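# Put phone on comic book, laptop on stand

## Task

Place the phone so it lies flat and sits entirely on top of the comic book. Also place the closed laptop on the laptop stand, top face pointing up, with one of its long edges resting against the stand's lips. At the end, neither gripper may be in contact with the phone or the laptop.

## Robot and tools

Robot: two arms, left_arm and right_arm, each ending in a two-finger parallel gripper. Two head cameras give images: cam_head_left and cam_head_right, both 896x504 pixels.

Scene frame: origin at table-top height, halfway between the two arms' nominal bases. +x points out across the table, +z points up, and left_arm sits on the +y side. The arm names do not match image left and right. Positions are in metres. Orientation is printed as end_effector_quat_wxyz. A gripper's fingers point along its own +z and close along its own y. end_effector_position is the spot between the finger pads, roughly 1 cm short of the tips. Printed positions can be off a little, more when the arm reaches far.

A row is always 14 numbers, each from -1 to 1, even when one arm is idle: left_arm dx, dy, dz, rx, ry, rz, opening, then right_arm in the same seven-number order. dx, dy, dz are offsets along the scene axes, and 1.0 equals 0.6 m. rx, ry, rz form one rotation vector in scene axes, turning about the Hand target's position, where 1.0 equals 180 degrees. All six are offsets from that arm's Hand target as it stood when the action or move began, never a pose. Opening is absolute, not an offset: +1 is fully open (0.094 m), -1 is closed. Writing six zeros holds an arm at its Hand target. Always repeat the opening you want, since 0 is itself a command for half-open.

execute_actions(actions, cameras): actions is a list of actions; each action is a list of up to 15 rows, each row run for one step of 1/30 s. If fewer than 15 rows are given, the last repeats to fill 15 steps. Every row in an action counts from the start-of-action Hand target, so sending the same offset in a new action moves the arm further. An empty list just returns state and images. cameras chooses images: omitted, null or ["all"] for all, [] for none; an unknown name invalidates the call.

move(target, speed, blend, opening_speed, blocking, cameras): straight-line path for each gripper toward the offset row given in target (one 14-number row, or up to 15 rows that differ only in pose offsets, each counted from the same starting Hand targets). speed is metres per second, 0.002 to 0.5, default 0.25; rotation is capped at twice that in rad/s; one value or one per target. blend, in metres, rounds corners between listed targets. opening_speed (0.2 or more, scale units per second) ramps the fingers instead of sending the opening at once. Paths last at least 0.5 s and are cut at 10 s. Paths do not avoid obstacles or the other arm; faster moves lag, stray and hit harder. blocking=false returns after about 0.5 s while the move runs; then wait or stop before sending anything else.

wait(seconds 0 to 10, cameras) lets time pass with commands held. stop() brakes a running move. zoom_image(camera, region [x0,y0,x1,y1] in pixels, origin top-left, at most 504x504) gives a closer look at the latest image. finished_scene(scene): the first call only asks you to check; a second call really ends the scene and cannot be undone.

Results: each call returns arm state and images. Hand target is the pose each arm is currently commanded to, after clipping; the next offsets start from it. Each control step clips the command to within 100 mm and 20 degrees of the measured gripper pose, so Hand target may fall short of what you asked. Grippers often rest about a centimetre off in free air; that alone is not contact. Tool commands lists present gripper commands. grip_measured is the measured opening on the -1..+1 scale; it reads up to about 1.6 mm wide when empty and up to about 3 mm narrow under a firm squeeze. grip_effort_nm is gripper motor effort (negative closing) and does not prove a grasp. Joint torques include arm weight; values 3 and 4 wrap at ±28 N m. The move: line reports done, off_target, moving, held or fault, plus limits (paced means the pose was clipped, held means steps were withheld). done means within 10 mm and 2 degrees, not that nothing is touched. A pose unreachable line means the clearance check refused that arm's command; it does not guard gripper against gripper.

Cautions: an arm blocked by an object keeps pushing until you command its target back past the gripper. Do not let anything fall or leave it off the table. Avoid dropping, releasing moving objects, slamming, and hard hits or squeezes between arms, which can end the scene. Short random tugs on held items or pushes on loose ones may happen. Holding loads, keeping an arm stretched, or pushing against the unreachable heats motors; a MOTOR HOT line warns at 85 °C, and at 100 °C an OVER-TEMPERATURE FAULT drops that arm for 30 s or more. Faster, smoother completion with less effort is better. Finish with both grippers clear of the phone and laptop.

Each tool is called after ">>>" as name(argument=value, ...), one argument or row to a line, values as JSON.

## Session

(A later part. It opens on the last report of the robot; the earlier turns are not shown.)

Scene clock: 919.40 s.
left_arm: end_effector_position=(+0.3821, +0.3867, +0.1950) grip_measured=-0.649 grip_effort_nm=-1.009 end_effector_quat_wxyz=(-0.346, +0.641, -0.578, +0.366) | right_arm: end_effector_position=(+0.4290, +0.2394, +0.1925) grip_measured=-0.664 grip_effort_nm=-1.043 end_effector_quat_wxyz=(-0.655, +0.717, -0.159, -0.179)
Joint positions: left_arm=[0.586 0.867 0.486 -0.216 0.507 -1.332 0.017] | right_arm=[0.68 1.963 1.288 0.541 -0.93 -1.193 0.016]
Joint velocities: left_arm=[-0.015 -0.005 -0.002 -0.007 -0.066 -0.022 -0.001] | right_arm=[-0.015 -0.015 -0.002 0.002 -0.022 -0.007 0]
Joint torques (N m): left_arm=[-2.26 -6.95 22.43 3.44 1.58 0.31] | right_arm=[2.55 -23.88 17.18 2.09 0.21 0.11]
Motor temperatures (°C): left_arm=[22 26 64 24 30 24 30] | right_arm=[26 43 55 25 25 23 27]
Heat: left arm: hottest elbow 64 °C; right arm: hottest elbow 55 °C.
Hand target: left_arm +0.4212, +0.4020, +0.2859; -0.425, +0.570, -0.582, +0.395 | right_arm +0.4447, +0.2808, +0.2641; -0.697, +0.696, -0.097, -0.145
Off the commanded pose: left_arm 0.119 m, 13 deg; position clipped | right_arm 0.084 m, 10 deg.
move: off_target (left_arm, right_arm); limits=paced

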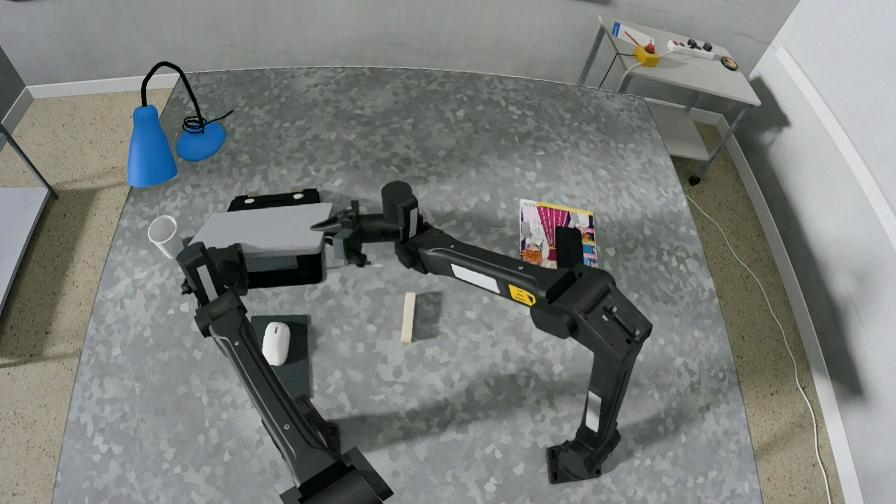

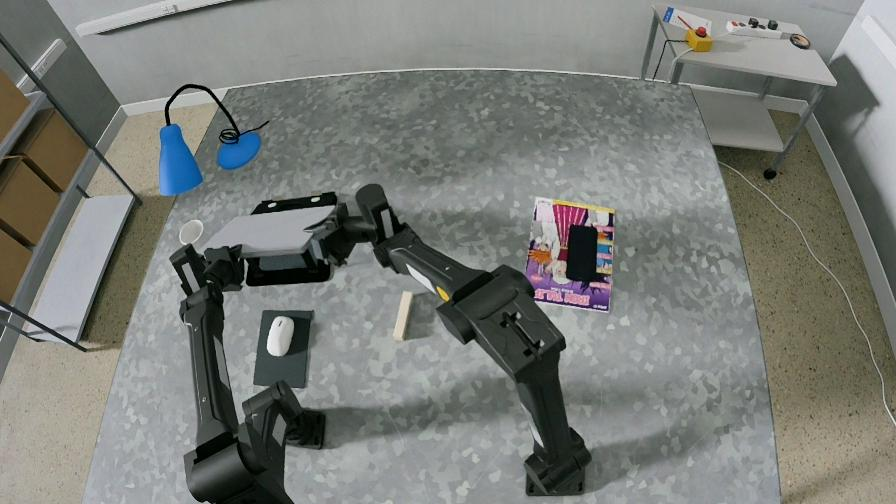

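>>> move(
  target=[
    [0,0.0,-0.05,0,0,0,-0.9,0.0,0.0,-0.05,0,0,0,-0.9],
  ],
  speed=0.04,
  cameras=[],
)

>>> move(
  target=[
    [0,0.0,-0.03,0,0,0,-0.9,0.0,0.0,-0.03,0,0,0,-0.9],
  ],
  speed=0.04,
)

>>> zoom_image(
  camera="cam_head_left",
  region=[160, 160, 400, 340],
)

>>> zoom_image(
  camera="cam_head_right",
  region=[160, 160, 400, 340],
)

Scene clock: 928.67 s.
left_arm: end_effector_position=(+0.3936, +0.3939, +0.1871) grip_measured=-0.649 grip_effort_nm=-1.004 end_effector_quat_wxyz=(-0.353, +0.633, -0.582, +0.368) | right_arm: end_effector_position=(+0.4361, +0.2452, +0.1801) grip_measured=-0.664 grip_effort_nm=-1.038 end_effector_quat_wxyz=(-0.658, +0.715, -0.158, -0.173)
Joint positions: left_arm=[0.587 0.932 0.486 -0.136 0.513 -1.321 0.017] | right_arm=[0.681 2.001 1.307 0.572 -0.92 -1.193 0.016]
Joint velocities: left_arm=[0.005 -0.005 -0.007 0.007 -0.066 0.007 -0.001] | right_arm=[0.005 -0.015 0.002 0.007 0.037 0.037 0]
Joint torques (N m): left_arm=[-1.49 -8.59 16.96 4.71 1.28 0.19] | right_arm=[2.67 -23.3 15.02 2.97 -0.1 0.08]
Motor temperatures (°C): left_arm=[22 26 62 24 31 24 30] | right_arm=[26 43 60 25 24 23 27]
Heat: left arm: hottest elbow 62 °C; right arm: hottest elbow 60 °C.
Hand target: left_arm +0.4210, +0.4019, +0.2559; -0.425, +0.570, -0.582, +0.395 | right_arm +0.4441, +0.2805, +0.2339; -0.696, +0.696, -0.098, -0.145
Off the commanded pose: left_arm 0.075 m, 11 deg | right_arm 0.065 m, 9 deg.
move: off_target (left_arm, right_arm)
No camera images: "cameras" was empty.

Scene clock: 929.83 s.
left_arm: end_effector_position=(+0.3998, +0.3973, +0.1797) grip_measured=-0.649 grip_effort_nm=-1.004 end_effector_quat_wxyz=(-0.359, +0.627, -0.584, +0.370) | right_arm: end_effector_position=(+0.4402, +0.2480, +0.1706) grip_measured=-0.664 grip_effort_nm=-1.038 end_effector_quat_wxyz=(+0.664, -0.712, +0.156, +0.167)
Joint positions: left_arm=[0.587 0.974 0.478 -0.074 0.518 -1.314 0.017] | right_arm=[0.681 2.03 1.315 0.611 -0.913 -1.191 0.016]
Joint velocities: left_arm=[0.005 -0.005 0.007 0.002 0.037 0.037 0] | right_arm=[0.005 0.005 -0.002 0.002 0.051 -0.037 0]
Joint torques (N m): left_arm=[-2.37 -9.7 14.26 4.74 1.08 0.14] | right_arm=[2.61 -23.12 14.02 2.84 -0.29 0.05]
Motor temperatures (°C): left_arm=[22 26 62 24 31 24 30] | right_arm=[26 43 60 25 24 23 27]
Heat: left arm: hottest elbow 62 °C; right arm: hottest elbow 60 °C.
Hand target: left_arm +0.4208, +0.4019, +0.2379; -0.425, +0.570, -0.582, +0.395 | right_arm +0.4437, +0.2804, +0.2161; +0.697, -0.696, +0.097, +0.145
Off the commanded pose: left_arm 0.062 m, 10 deg | right_arm 0.056 m, 8 deg.
move: off_target (left_arm, right_arm)

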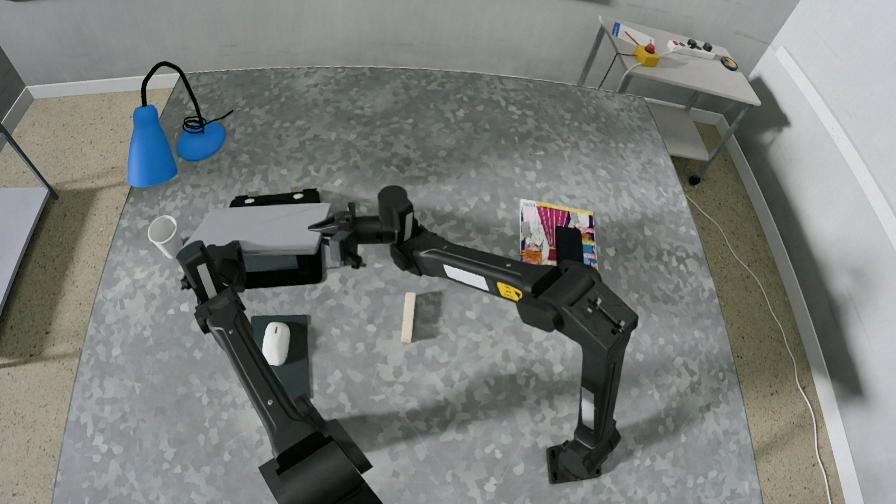

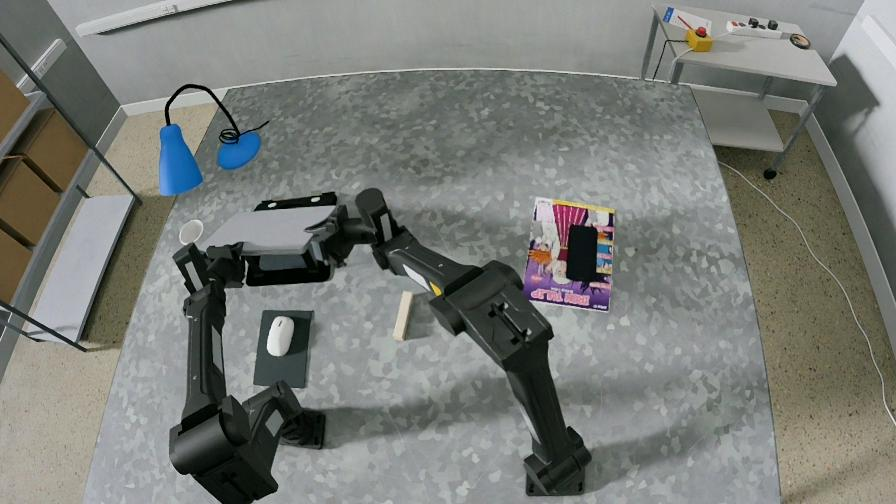

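Scaled by 2.100.

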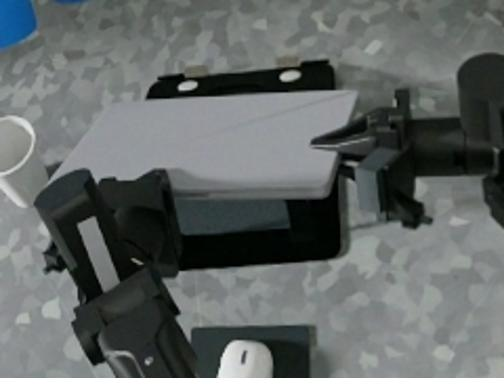

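Scaled by 2.100.

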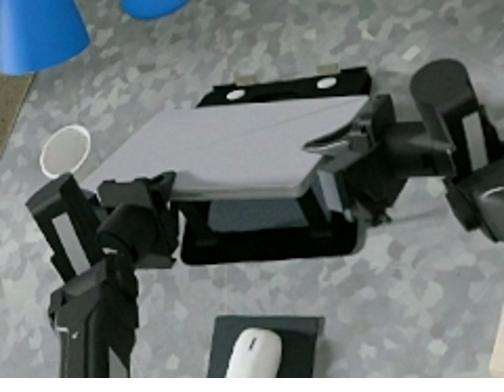

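>>> move(
  target=[
    [-0.015,0.0,-0.03,0,0,0,-0.9,-0.015,0.0,-0.03,0,0,0,-0.9],
  ],
  speed=0.04,
)

>>> zoom_image(
  camera="cam_head_left",
  region=[160, 160, 400, 340],
)

>>> zoom_image(
  camera="cam_head_right",
  region=[160, 160, 400, 340],
)

Scene clock: 935.77 s.
left_arm: end_effector_position=(+0.3981, +0.3981, +0.1768) grip_measured=-0.649 grip_effort_nm=-1.009 end_effector_quat_wxyz=(-0.373, +0.618, -0.582, +0.375) | right_arm: end_effector_position=(+0.4400, +0.2500, +0.1684) grip_measured=-0.664 grip_effort_nm=-1.043 end_effector_quat_wxyz=(+0.672, -0.708, +0.145, +0.159)
Joint positions: left_arm=[0.594 0.976 0.449 -0.008 0.527 -1.314 0.017] | right_arm=[0.684 2.045 1.315 0.655 -0.911 -1.196 0.016]
Joint velocities: left_arm=[-0.015 -0.015 -0.007 -0.002 -0.007 -0.022 0] | right_arm=[-0.015 0.005 -0.002 0.012 -0.066 0.051 0]
Joint torques (N m): left_arm=[-1.79 -9.47 13.05 4.19 1.31 0.17] | right_arm=[3.14 -23.12 12.12 2.89 -0.04 0.1]
Motor temperatures (°C): left_arm=[22 26 59 25 31 24 30] | right_arm=[26 44 61 25 24 23 27]
Heat: left arm: hottest elbow 59 °C; right arm: hottest elbow 61 °C.
Hand target: left_arm +0.4116, +0.4020, +0.2199; -0.425, +0.570, -0.582, +0.395 | right_arm +0.4341, +0.2805, +0.1982; +0.696, -0.696, +0.097, +0.145
Off the commanded pose: left_arm 0.045 m, 8 deg | right_arm 0.043 m, 6 deg.
move: off_target (left_arm, right_arm)

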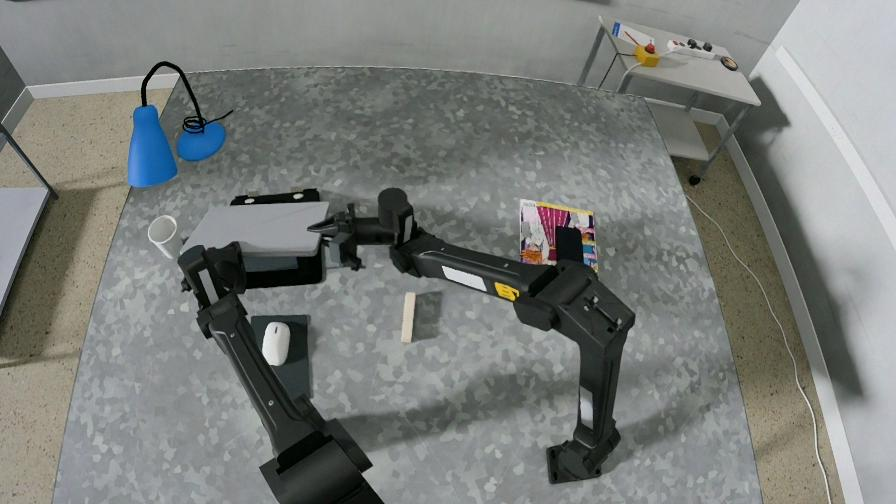

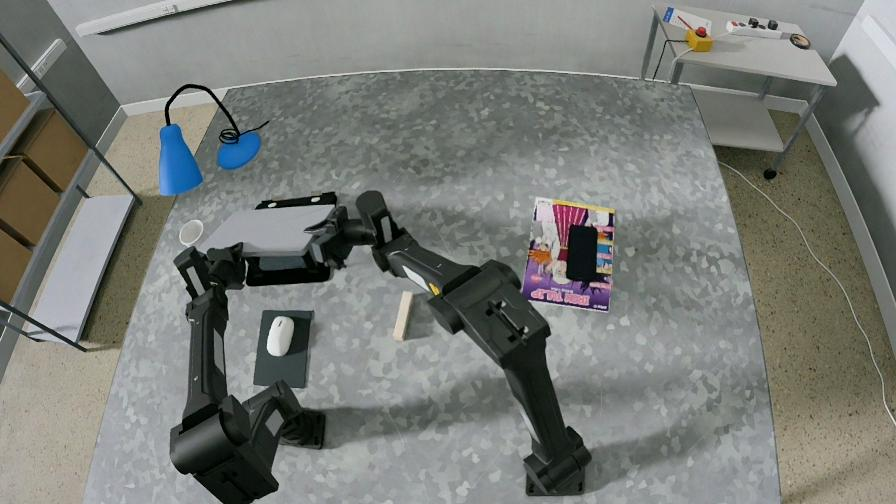

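Scaled by 2.100.

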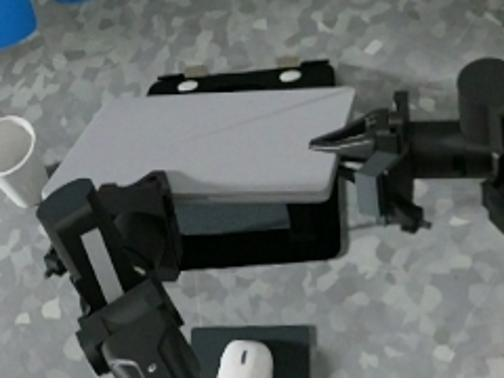

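Scaled by 2.100.

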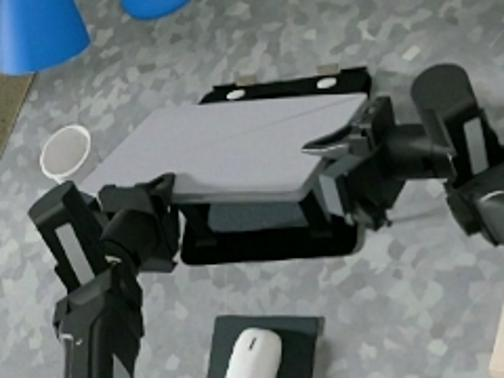

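>>> move(
  target=[
    [-0.005,0.0,-0.035,0,0,0,-0.9,-0.005,0.0,-0.025,0,0,0,-0.9],
  ],
  speed=0.04,
)

>>> zoom_image(
  camera="cam_head_left",
  region=[160, 160, 400, 340],
)

>>> zoom_image(
  camera="cam_head_right",
  region=[160, 160, 400, 340],
)

Scene clock: 941.47 s.
left_arm: end_effector_position=(+0.4002, +0.3990, +0.1726) grip_measured=-0.649 grip_effort_nm=-1.004 end_effector_quat_wxyz=(-0.386, +0.608, -0.577, +0.385) | right_arm: end_effector_position=(+0.4418, +0.2508, +0.1657) grip_measured=-0.665 grip_effort_nm=-1.043 end_effector_quat_wxyz=(+0.680, -0.706, +0.136, +0.147)
Joint positions: left_arm=[0.599 1 0.423 0.085 0.543 -1.326 0.017] | right_arm=[0.684 2.057 1.315 0.69 -0.903 -1.209 0.016]
Joint velocities: left_arm=[0.005 0.005 0.007 0.002 0.051 -0.007 0] | right_arm=[0.005 0.005 -0.017 -0.002 -0.022 0.022 -0.001]
Joint torques (N m): left_arm=[-1.2 -7.82 11.3 3.93 0.86 0.39] | right_arm=[3.37 -22.42 11.22 2.77 -0.18 0.18]
Motor temperatures (°C): left_arm=[22 26 57 25 31 24 30] | right_arm=[26 44 62 25 24 23 27]
Heat: left arm: hottest elbow 57 °C; right arm: hottest elbow 62 °C.
Hand target: left_arm +0.4085, +0.4021, +0.1991; -0.425, +0.570, -0.582, +0.395 | right_arm +0.4310, +0.2803, +0.1831; +0.696, -0.696, +0.097, +0.145
Off the commanded pose: left_arm 0.028 m, 6 deg | right_arm 0.036 m, 5 deg.
move: off_target (left_arm, right_arm)

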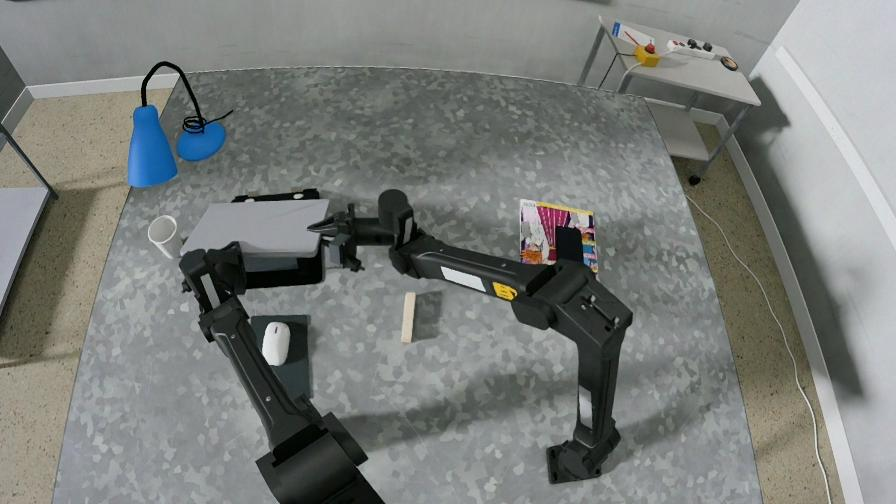

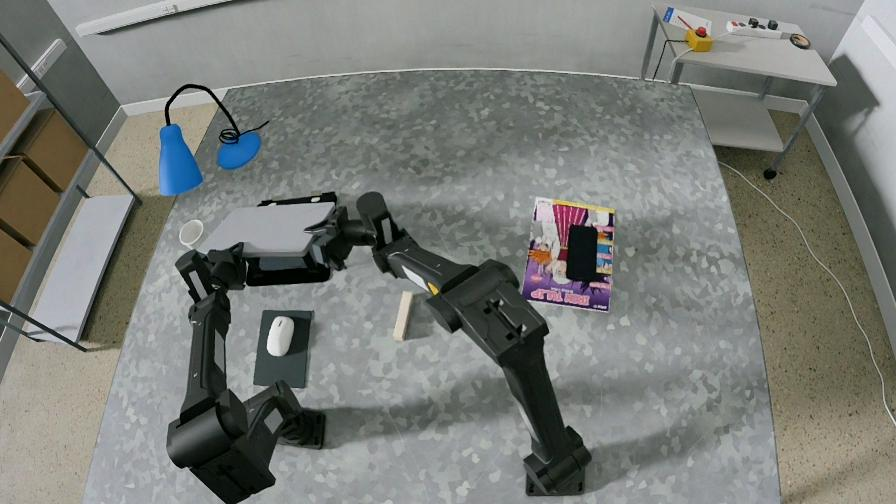

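Scaled by 2.100.

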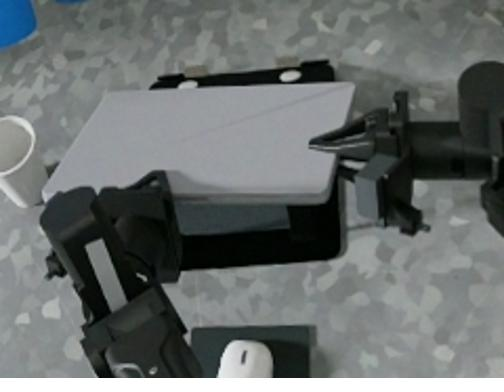

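Scaled by 2.100.

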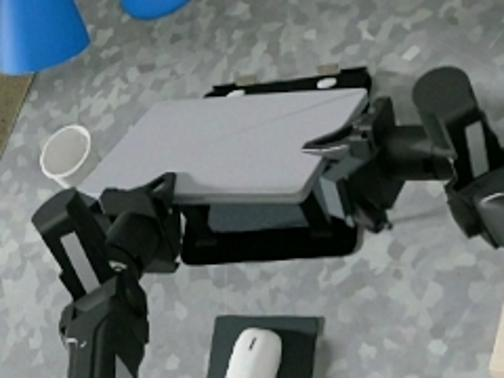

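>>> move(
  target=[
    [0,0,0.0,0,0.045,0,-0.9,0,0.0,-0.01,0,0.045,0,-0.9],
  ],
  speed=0.06,
)

>>> zoom_image(
  camera="cam_head_left",
  region=[160, 160, 400, 340],
)

>>> zoom_image(
  camera="cam_head_right",
  region=[160, 160, 400, 340],
)

Scene clock: 947.37 s.
left_arm: end_effector_position=(+0.3979, +0.3994, +0.1714) grip_measured=-0.649 grip_effort_nm=-1.009 end_effector_quat_wxyz=(-0.357, +0.628, -0.592, +0.358) | right_arm: end_effector_position=(+0.4417, +0.2511, +0.1645) grip_measured=-0.666 grip_effort_nm=-1.033 end_effector_quat_wxyz=(+0.677, -0.696, +0.163, +0.177)
Joint positions: left_arm=[0.59 0.986 0.475 -0.083 0.507 -1.286 0.016] | right_arm=[0.684 2.066 1.315 0.717 -0.907 -1.111 0.016]
Joint velocities: left_arm=[-0.005 0.005 -0.002 -0.007 0.022 0.022 -0.001] | right_arm=[-0.005 0.005 0.007 0.007 0.037 0.037 0.001]
Joint torques (N m): left_arm=[-2.02 -8 14.45 1.11 0.12 0.57] | right_arm=[3.37 -22.07 10.97 2.62 0.01 0.7]
Motor temperatures (°C): left_arm=[22 26 55 25 30 24 30] | right_arm=[26 44 61 25 24 23 28]
Heat: left arm: hottest elbow 55 °C; right arm: hottest elbow 61 °C.
Hand target: left_arm +0.4086, +0.4023, +0.1987; -0.383, +0.597, -0.611, +0.353 | right_arm +0.4309, +0.2802, +0.1770; +0.688, -0.684, +0.147, +0.194
Off the commanded pose: left_arm 0.030 m, 5 deg | right_arm 0.034 m, 3 deg.
move: off_target (left_arm, right_arm)

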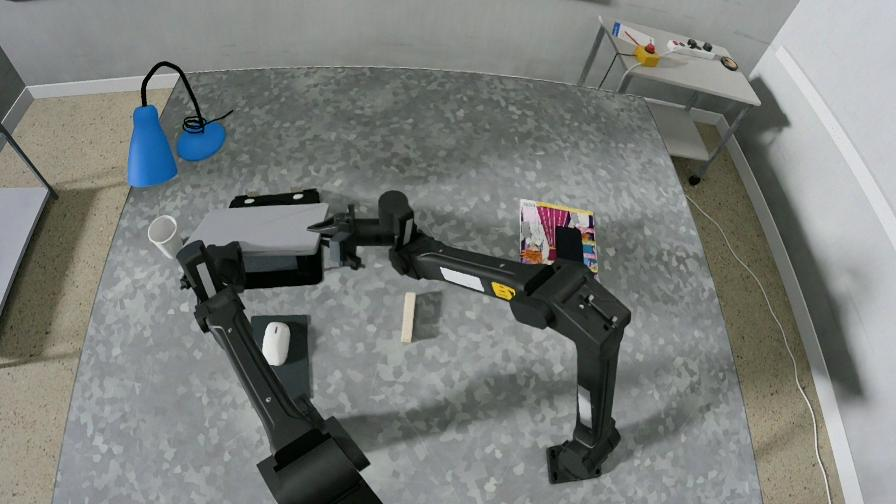

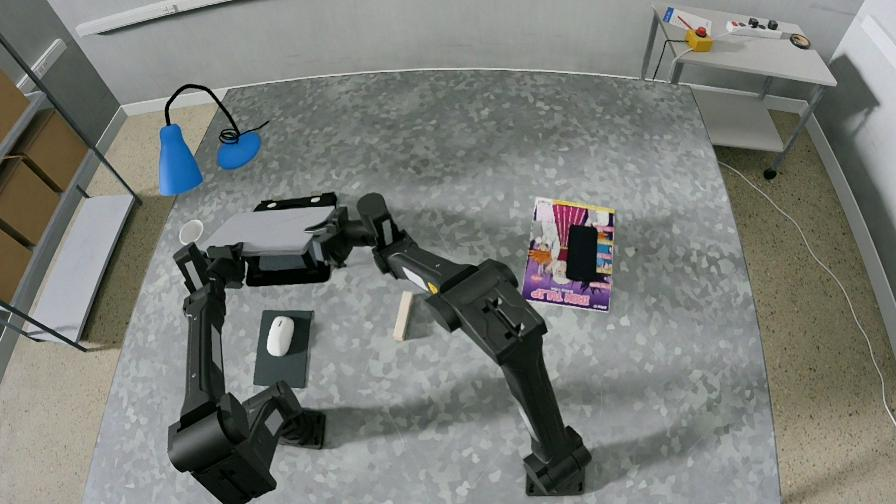

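Scaled by 2.100.

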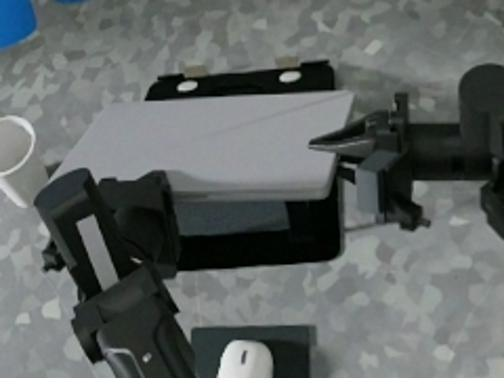

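Scaled by 2.100.

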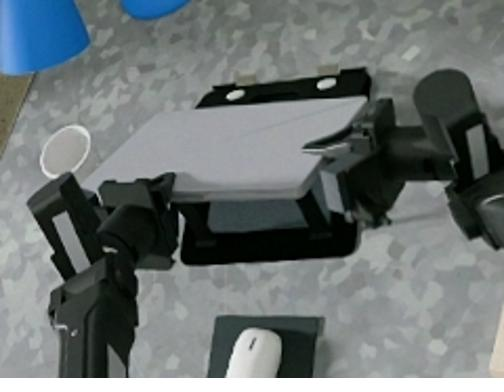

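>>> execute_actions(
  actions=[],
)

>>> zoom_image(
  camera="cam_head_left",
  region=[130, 150, 430, 330],
)

Scene clock: 963.83 s.
left_arm: end_effector_position=(+0.3980, +0.3994, +0.1715) grip_measured=-0.649 grip_effort_nm=-1.009 end_effector_quat_wxyz=(-0.357, +0.628, -0.592, +0.358) | right_arm: end_effector_position=(+0.4417, +0.2511, +0.1646) grip_measured=-0.666 grip_effort_nm=-1.043 end_effector_quat_wxyz=(+0.677, -0.695, +0.163, +0.178)
Joint positions: left_arm=[0.589 0.986 0.476 -0.083 0.507 -1.285 0.016] | right_arm=[0.684 2.066 1.315 0.717 -0.907 -1.11 0.016]
Joint velocities: left_arm=[0.005 0.005 -0.007 -0.012 0.081 0.007 0] | right_arm=[0.005 -0.005 0.012 -0.007 0.022 -0.037 0]
Joint torques (N m): left_arm=[-2.37 -7.3 14.35 0.91 0.09 0.59] | right_arm=[3.37 -22.01 10.96 2.77 0.01 0.66]
Motor temperatures (°C): left_arm=[22 26 53 24 29 24 30] | right_arm=[26 46 59 25 24 24 28]
Heat: left arm: hottest elbow 53 °C; right arm: hottest elbow 59 °C.
Hand target: left_arm +0.4087, +0.4022, +0.1988; -0.383, +0.597, -0.611, +0.353 | right_arm +0.4309, +0.2802, +0.1771; +0.688, -0.684, +0.146, +0.194
Tool commands: left_gripper/opening=-0.9 right_gripper/opening=-0.9
Off the commanded pose: left_arm 0.030 m, 5 deg | right_arm 0.034 m, 3 deg.

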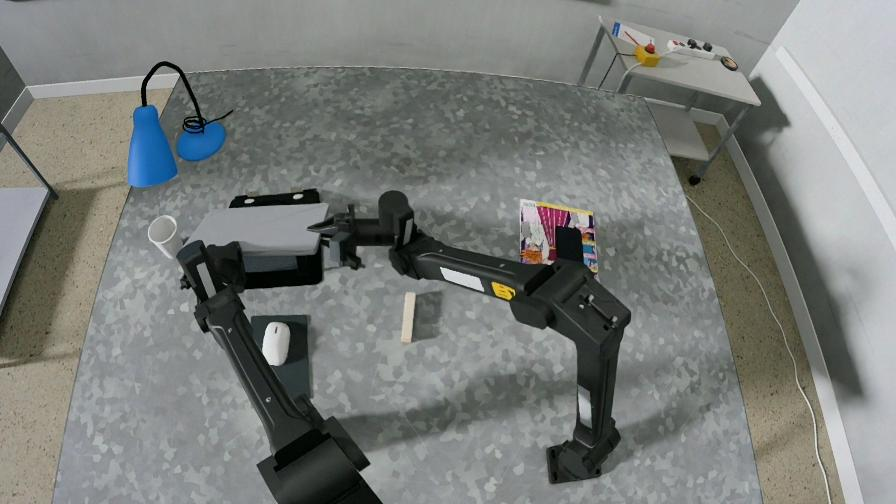

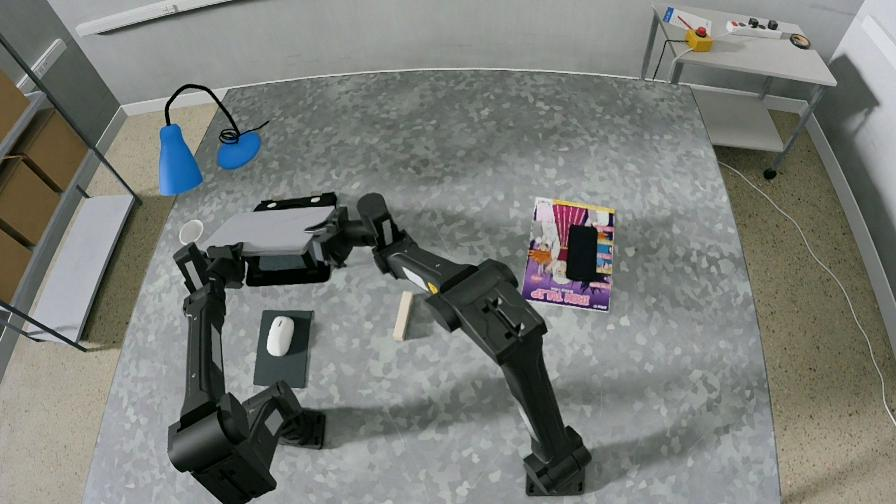

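Scaled by 1.680.

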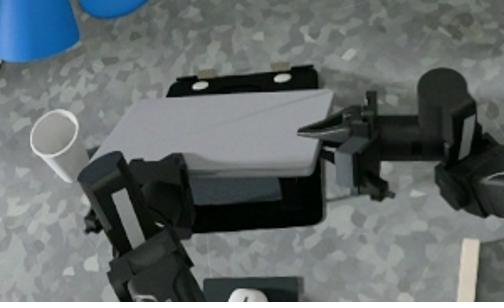

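>>> move(
  target=[0, -0.005, -0.04, 0, 0, 0.012, -0.9, 0.01, 0, -0.03, 0, 0, 0.012, -0.9],
  speed=0.05,
  cameras=[],
)

>>> wait(
  seconds=0,
)

>>> zoom_image(
  camera="cam_head_left",
  region=[130, 150, 430, 330],
)

>>> zoom_image(
  camera="cam_head_right",
  region=[130, 150, 430, 330],
)

Scene clock: 972.87 s.
left_arm: end_effector_position=(+0.4037, +0.4006, +0.1719) grip_measured=-0.649 grip_effort_nm=-1.009 end_effector_quat_wxyz=(-0.371, +0.629, -0.586, +0.351) | right_arm: end_effector_position=(+0.4457, +0.2529, +0.1596) grip_measured=-0.666 grip_effort_nm=-1.043 end_effector_quat_wxyz=(+0.680, -0.692, +0.155, +0.187)
Joint positions: left_arm=[0.566 0.995 0.471 -0.04 0.461 -1.303 0.016] | right_arm=[0.679 2.096 1.339 0.749 -0.935 -1.091 0.016]
Joint velocities: left_arm=[-0.005 -0.015 0.002 -0.012 0.022 0.051 0] | right_arm=[-0.024 -0.005 0.002 0.017 -0.037 -0.007 0]
Joint torques (N m): left_arm=[-1.96 -6.24 9.76 3.22 -0.3 0.49] | right_arm=[2.96 -20.95 11.43 2.35 -0.66 0.51]
Motor temperatures (°C): left_arm=[22 26 52 24 29 24 30] | right_arm=[26 47 59 25 24 24 28]
Heat: left arm: hottest elbow 52 °C; right arm: hottest elbow 59 °C.
Hand target: left_arm +0.4084, +0.3993, +0.1750; -0.390, +0.608, -0.599, +0.345 | right_arm +0.4365, +0.2800, +0.1591; +0.684, -0.686, +0.133, +0.207
Off the commanded pose: left_arm 0.006 m, 4 deg | right_arm 0.029 m, 3 deg.
move: off_target (left_arm, right_arm)
No camera images: "cameras" was empty.

Scene clock: 972.87 s.
left_arm: end_effector_position=(+0.4037, +0.4006, +0.1719) grip_measured=-0.649 grip_effort_nm=-1.009 end_effector_quat_wxyz=(-0.371, +0.629, -0.586, +0.351) | right_arm: end_effector_position=(+0.4457, +0.2529, +0.1596) grip_measured=-0.666 grip_effort_nm=-1.043 end_effector_quat_wxyz=(+0.680, -0.692, +0.155, +0.187)
Joint positions: left_arm=[0.566 0.995 0.471 -0.04 0.461 -1.303 0.016] | right_arm=[0.679 2.096 1.339 0.749 -0.935 -1.091 0.016]
Joint velocities: left_arm=[-0.005 -0.015 0.002 -0.012 0.022 0.051 0] | right_arm=[-0.024 -0.005 0.002 0.017 -0.037 -0.007 0]
Joint torques (N m): left_arm=[-1.96 -6.24 9.76 3.22 -0.3 0.49] | right_arm=[2.96 -20.95 11.43 2.35 -0.66 0.51]
Motor temperatures (°C): left_arm=[22 26 52 24 29 24 30] | right_arm=[26 47 59 25 24 24 28]
Heat: left arm: hottest elbow 52 °C; right arm: hottest elbow 59 °C.
Hand target: left_arm +0.4084, +0.3993, +0.1750; -0.390, +0.608, -0.599, +0.345 | right_arm +0.4365, +0.2800, +0.1591; +0.684, -0.686, +0.133, +0.207
Tool commands: left_gripper/opening=-0.9 right_gripper/opening=-0.9
Off the commanded pose: left_arm 0.006 m, 4 deg | right_arm 0.029 m, 3 deg.

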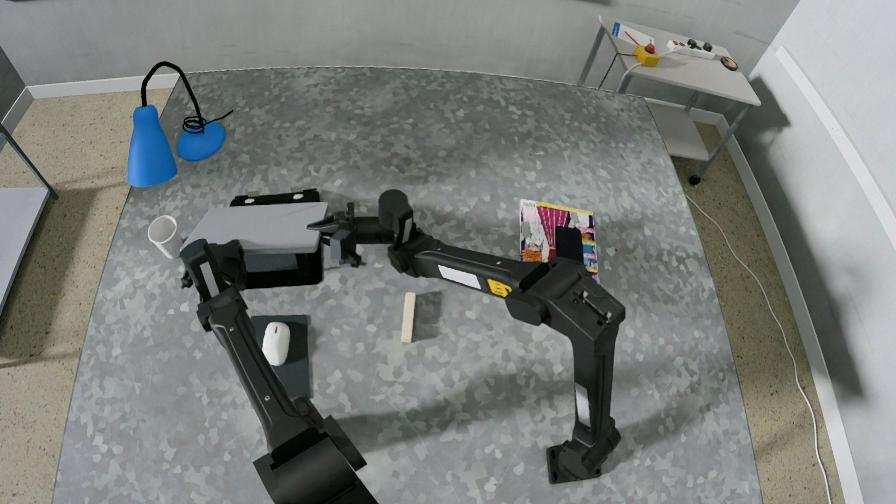

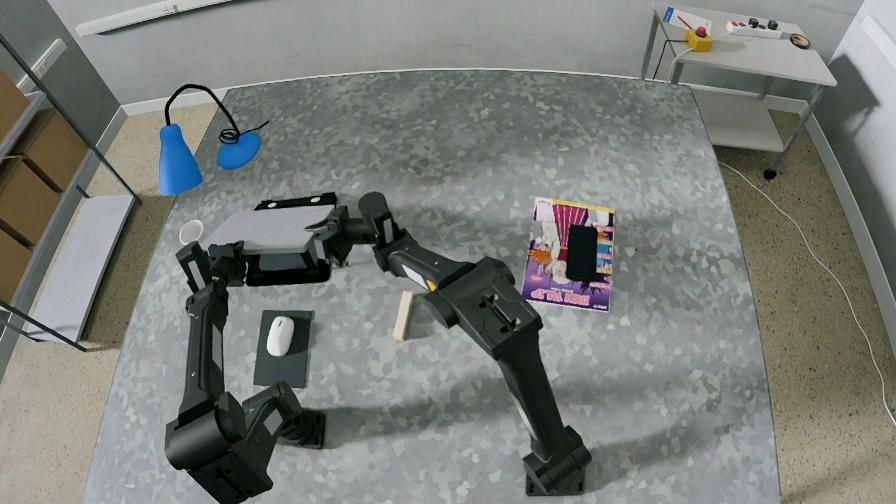

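Scaled by 1.680.

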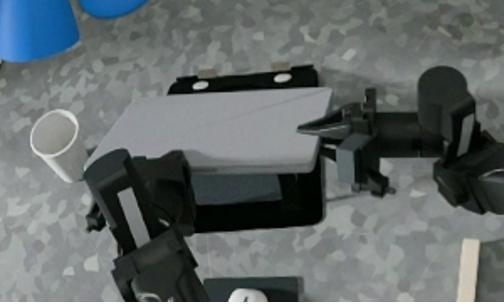

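Scaled by 1.680.

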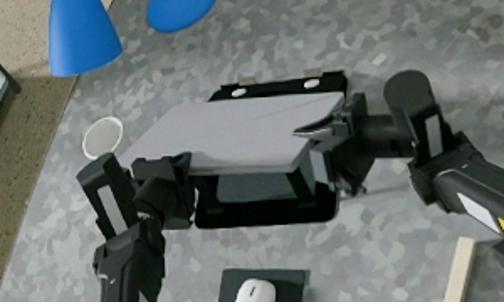

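>>> move(
  target=[0, 0, -0.025, 0, 0, 0.006, -0.9, 0.0, -0.015, -0.025, 0, 0, 0.006, -0.9],
  speed=0.05,
  cameras=[],
)

Scene clock: 975.97 s.
left_arm: end_effector_position=(+0.4067, +0.3991, +0.1672) grip_measured=-0.649 grip_effort_nm=-1.013 end_effector_quat_wxyz=(-0.380, +0.627, -0.579, +0.356) | right_arm: end_effector_position=(+0.4496, +0.2502, +0.1559) grip_measured=-0.666 grip_effort_nm=-1.043 end_effector_quat_wxyz=(+0.685, -0.689, +0.144, +0.187)
Joint positions: left_arm=[0.554 1.011 0.447 0.032 0.449 -1.328 0.016] | right_arm=[0.67 2.116 1.348 0.782 -0.956 -1.087 0.016]
Joint velocities: left_arm=[-0.015 0.005 0.002 -0.012 0.037 0.007 -0.001] | right_arm=[0.005 -0.005 -0.027 -0.007 -0.066 0.007 0]
Joint torques (N m): left_arm=[-1.44 -5.01 8.88 2.96 -0.68 0.56] | right_arm=[2.61 -20.89 9.81 2.45 -1.04 0.49]
Motor temperatures (°C): left_arm=[22 26 51 24 29 24 30] | right_arm=[26 46 58 25 24 24 28]
Heat: left arm: hottest elbow 51 °C; right arm: hottest elbow 58 °C.
Hand target: left_arm +0.4083, +0.3993, +0.1602; -0.394, +0.613, -0.593, +0.342 | right_arm +0.4361, +0.2708, +0.1439; +0.682, -0.688, +0.127, +0.213
Off the commanded pose: left_arm 0.007 m, 3 deg | right_arm 0.027 m, 4 deg.
move: off_target (left_arm, right_arm)
No camera images: "cameras" was empty.

>>> move(
  target=[0, 0, -0.01, 0, 0, 0, -0.9, 0.0, 0, -0.01, 0, 0, 0, -0.9],
  speed=0.05,
)

>>> zoom_image(
  camera="cam_head_left",
  region=[150, 170, 350, 300],
)

>>> zoom_image(
  camera="cam_head_right",
  region=[150, 170, 350, 300],
)

Scene clock: 979.30 s.
left_arm: end_effector_position=(+0.4081, +0.3992, +0.1654) grip_measured=-0.649 grip_effort_nm=-1.009 end_effector_quat_wxyz=(-0.384, +0.626, -0.577, +0.359) | right_arm: end_effector_position=(+0.4508, +0.2499, +0.1550) grip_measured=-0.666 grip_effort_nm=-1.043 end_effector_quat_wxyz=(+0.688, -0.688, +0.141, +0.184)
Joint positions: left_arm=[0.552 1.021 0.441 0.06 0.449 -1.334 0.016] | right_arm=[0.668 2.122 1.35 0.795 -0.956 -1.087 0.016]
Joint velocities: left_arm=[-0.015 -0.015 -0.007 0.017 0.037 -0.022 0] | right_arm=[-0.015 0.015 -0.007 0.002 0.007 -0.037 -0.001]
Joint torques (N m): left_arm=[-1.96 -4.54 8.51 2.8 -0.63 0.6] | right_arm=[2.73 -20.54 9.51 2.45 -1.02 0.49]
Motor temperatures (°C): left_arm=[22 26 51 24 29 24 30] | right_arm=[26 46 58 25 25 24 28]
Heat: left arm: hottest elbow 51 °C; right arm: hottest elbow 58 °C.
Hand target: left_arm +0.4082, +0.3993, +0.1541; -0.393, +0.614, -0.593, +0.342 | right_arm +0.4360, +0.2706, +0.1380; +0.682, -0.688, +0.127, +0.213
Off the commanded pose: left_arm 0.011 m, 3 deg | right_arm 0.031 m, 4 deg.
move: off_target (left_arm, right_arm)

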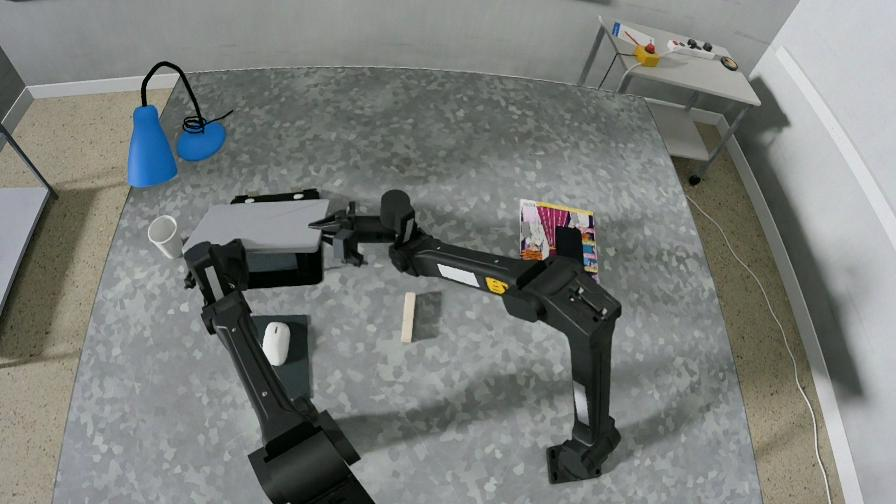

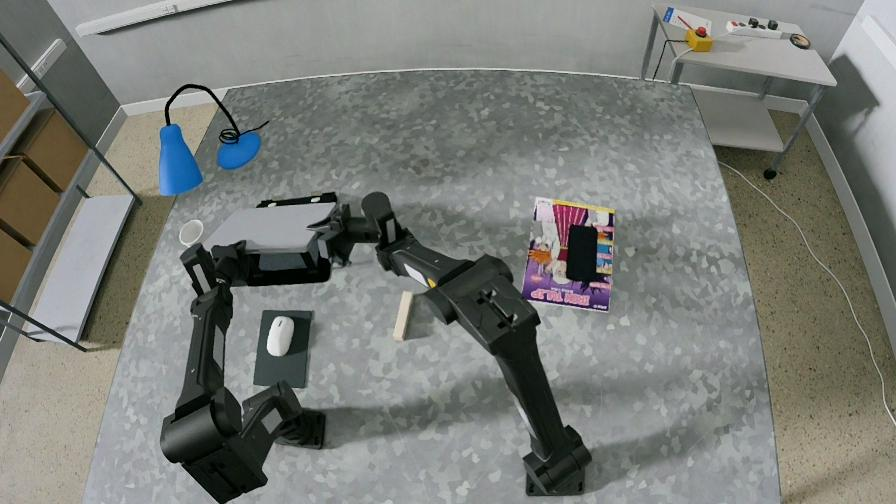

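Scaled by 2.520.

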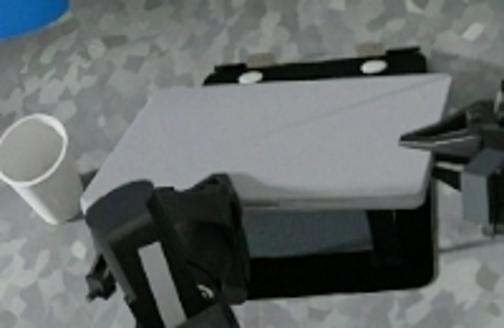

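Scaled by 2.520.

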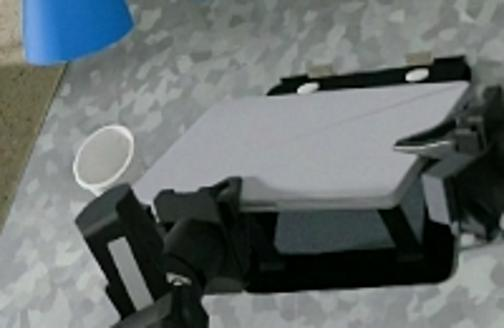

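>>> move(
  target=[0, 0, 0.018, 0, 0, 0, -0.9, 0.025, -0.02, 0.012, 0, 0, 0, -0.9],
  speed=0.05,
  cameras=[],
)

>>> move(
  target=[0, 0, 0, 0, 0, 0, -0.45, 0, 0, 0, 0, 0, 0, -0.9],
  speed=0.05,
  opening_speed=0.2,
)

>>> zoom_image(
  camera="cam_head_left",
  region=[150, 170, 350, 300],
)

Scene clock: 994.83 s.
left_arm: end_effector_position=(+0.4076, +0.3978, +0.1636) grip_measured=-0.649 grip_effort_nm=-1.009 end_effector_quat_wxyz=(-0.379, +0.628, -0.577, +0.359) | right_arm: end_effector_position=(+0.4531, +0.2484, +0.1548) grip_measured=-0.666 grip_effort_nm=-1.038 end_effector_quat_wxyz=(+0.686, -0.689, +0.135, +0.192)
Joint positions: left_arm=[0.549 1.021 0.44 0.052 0.448 -1.338 0.016] | right_arm=[0.661 2.13 1.363 0.796 -0.984 -1.082 0.016]
Joint velocities: left_arm=[-0.005 -0.005 -0.007 -0.012 -0.066 0.007 0.001] | right_arm=[0.005 -0.005 -0.012 -0.007 -0.037 -0.081 0]
Joint torques (N m): left_arm=[-1.85 -6.53 10.22 1.62 -0.66 0.62] | right_arm=[1.2 -21.71 9.94 1.77 -1.08 0.48]
Motor temperatures (°C): left_arm=[22 26 48 24 29 25 30] | right_arm=[26 46 57 25 26 24 28]
Heat: left arm: hottest elbow 48 °C; right arm: hottest elbow 57 °C.
Hand target: left_arm +0.4082, +0.3992, +0.1647; -0.393, +0.614, -0.593, +0.342 | right_arm +0.4508, +0.2586, +0.1450; +0.682, -0.688, +0.127, +0.213
Off the commanded pose: left_arm 0.002 m, 4 deg | right_arm 0.014 m, 3 deg.
move: off_target (left_arm, right_arm)
No camera images: "cameras" was empty.

Scene clock: 997.37 s.
left_arm: end_effector_position=(+0.4074, +0.3993, +0.1633) grip_measured=-0.453 grip_effort_nm=0.115 end_effector_quat_wxyz=(-0.389, +0.617, -0.590, +0.346) | right_arm: end_effector_position=(+0.4535, +0.2480, +0.1545) grip_measured=-0.666 grip_effort_nm=-1.038 end_effector_quat_wxyz=(+0.685, -0.687, +0.141, +0.198)
Joint positions: left_arm=[0.548 1.021 0.44 0.052 0.436 -1.293 0.026] | right_arm=[0.66 2.131 1.363 0.796 -0.984 -1.064 0.016]
Joint velocities: left_arm=[-0.015 -0.005 -0.007 -0.002 0.007 -0.007 0] | right_arm=[-0.005 -0.005 0.022 0.002 -0.066 0.022 -0.001]
Joint torques (N m): left_arm=[-1.55 -5.83 10.51 1.5 -0.23 0.14] | right_arm=[1.14 -21.6 9.89 1.85 -1.05 0.32]
Motor temperatures (°C): left_arm=[22 26 47 24 29 24 30] | right_arm=[26 46 56 25 26 24 28]
Heat: left arm: hottest elbow 47 °C; right arm: hottest elbow 56 °C.
Hand target: left_arm +0.4082, +0.3993, +0.1648; -0.393, +0.614, -0.593, +0.342 | right_arm +0.4509, +0.2586, +0.1450; +0.682, -0.688, +0.127, +0.213
Off the commanded pose: left_arm 0.002 m, 1 deg | right_arm 0.015 m, 2 deg.
move: off_target (right_arm)

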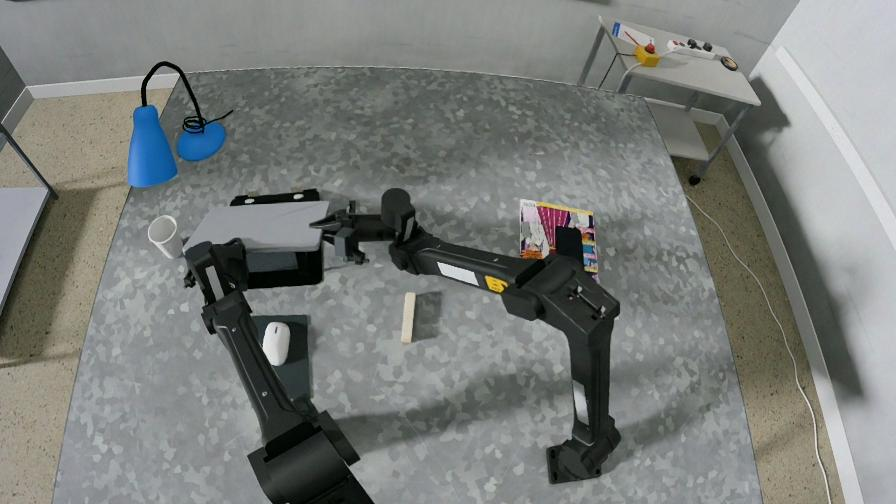

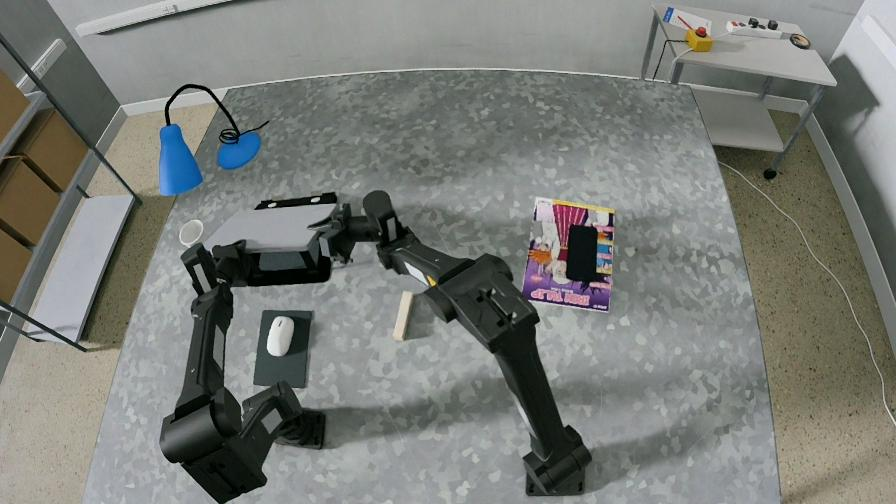

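Scaled by 2.520.

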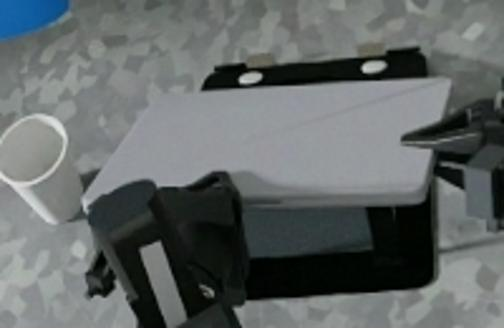

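>>> move(
  target=[-0.075, -0.005, 0.04, 0, 0, 0, -0.45, 0, 0, 0, 0, 0, 0, -0.9],
  speed=0.06,
)

>>> zoom_image(
  camera="cam_head_left",
  region=[150, 170, 350, 300],
)

>>> zoom_image(
  camera="cam_head_right",
  region=[150, 170, 350, 300],
)

Scene clock: 1001.57 s.
left_arm: end_effector_position=(+0.3689, +0.3949, +0.1899) grip_measured=-0.452 grip_effort_nm=0.115 end_effector_quat_wxyz=(-0.391, +0.613, -0.594, +0.345) | right_arm: end_effector_position=(+0.4552, +0.2461, +0.1531) grip_measured=-0.666 grip_effort_nm=-1.038 end_effector_quat_wxyz=(+0.684, -0.687, +0.144, +0.199)
Joint positions: left_arm=[0.626 0.83 0.43 -0.15 0.508 -1.235 0.026] | right_arm=[0.656 2.133 1.363 0.796 -0.986 -1.06 0.016]
Joint velocities: left_arm=[-0.005 -0.005 -0.012 -0.022 -0.022 -0.022 0.001] | right_arm=[-0.015 0.005 0.002 -0.012 -0.007 -0.022 0]
Joint torques (N m): left_arm=[-0.56 -5.48 10 1.35 0.24 0.16] | right_arm=[1.44 -21.71 9.88 1.88 -0.98 0.28]
Motor temperatures (°C): left_arm=[22 26 47 24 29 24 30] | right_arm=[26 46 55 25 26 24 28]
Heat: left arm: hottest elbow 47 °C; right arm: hottest elbow 55 °C.
Hand target: left_arm +0.3637, +0.3970, +0.1888; -0.393, +0.613, -0.593, +0.342 | right_arm +0.4510, +0.2585, +0.1449; +0.682, -0.688, +0.127, +0.213
Off the commanded pose: left_arm 0.006 m, 1 deg | right_arm 0.015 m, 3 deg.
move: off_target (right_arm)

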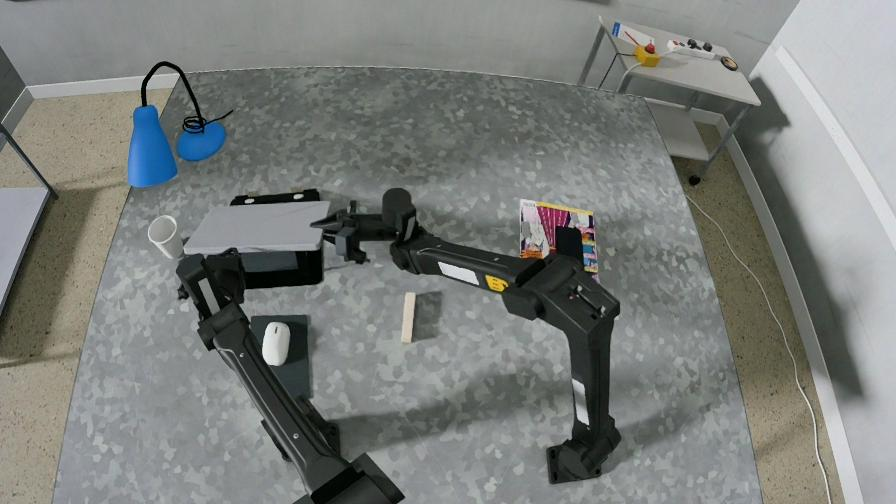

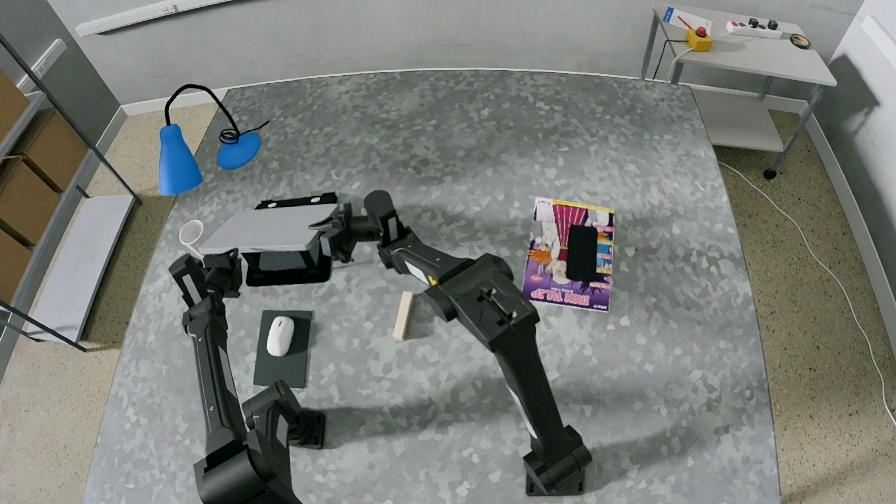

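Scaled by 2.520.

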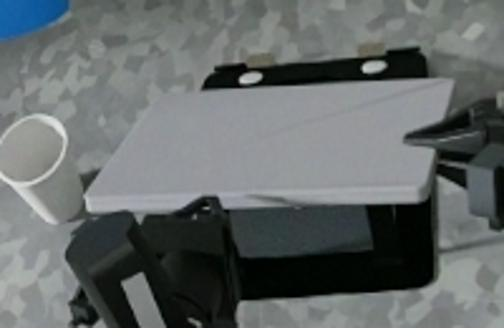

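Scaled by 2.520.

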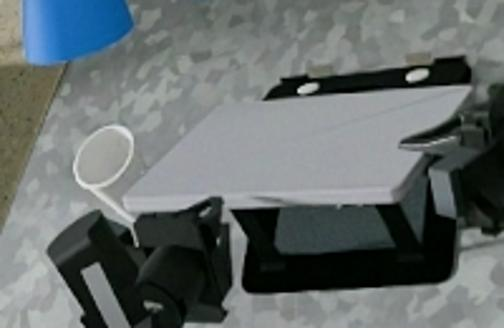

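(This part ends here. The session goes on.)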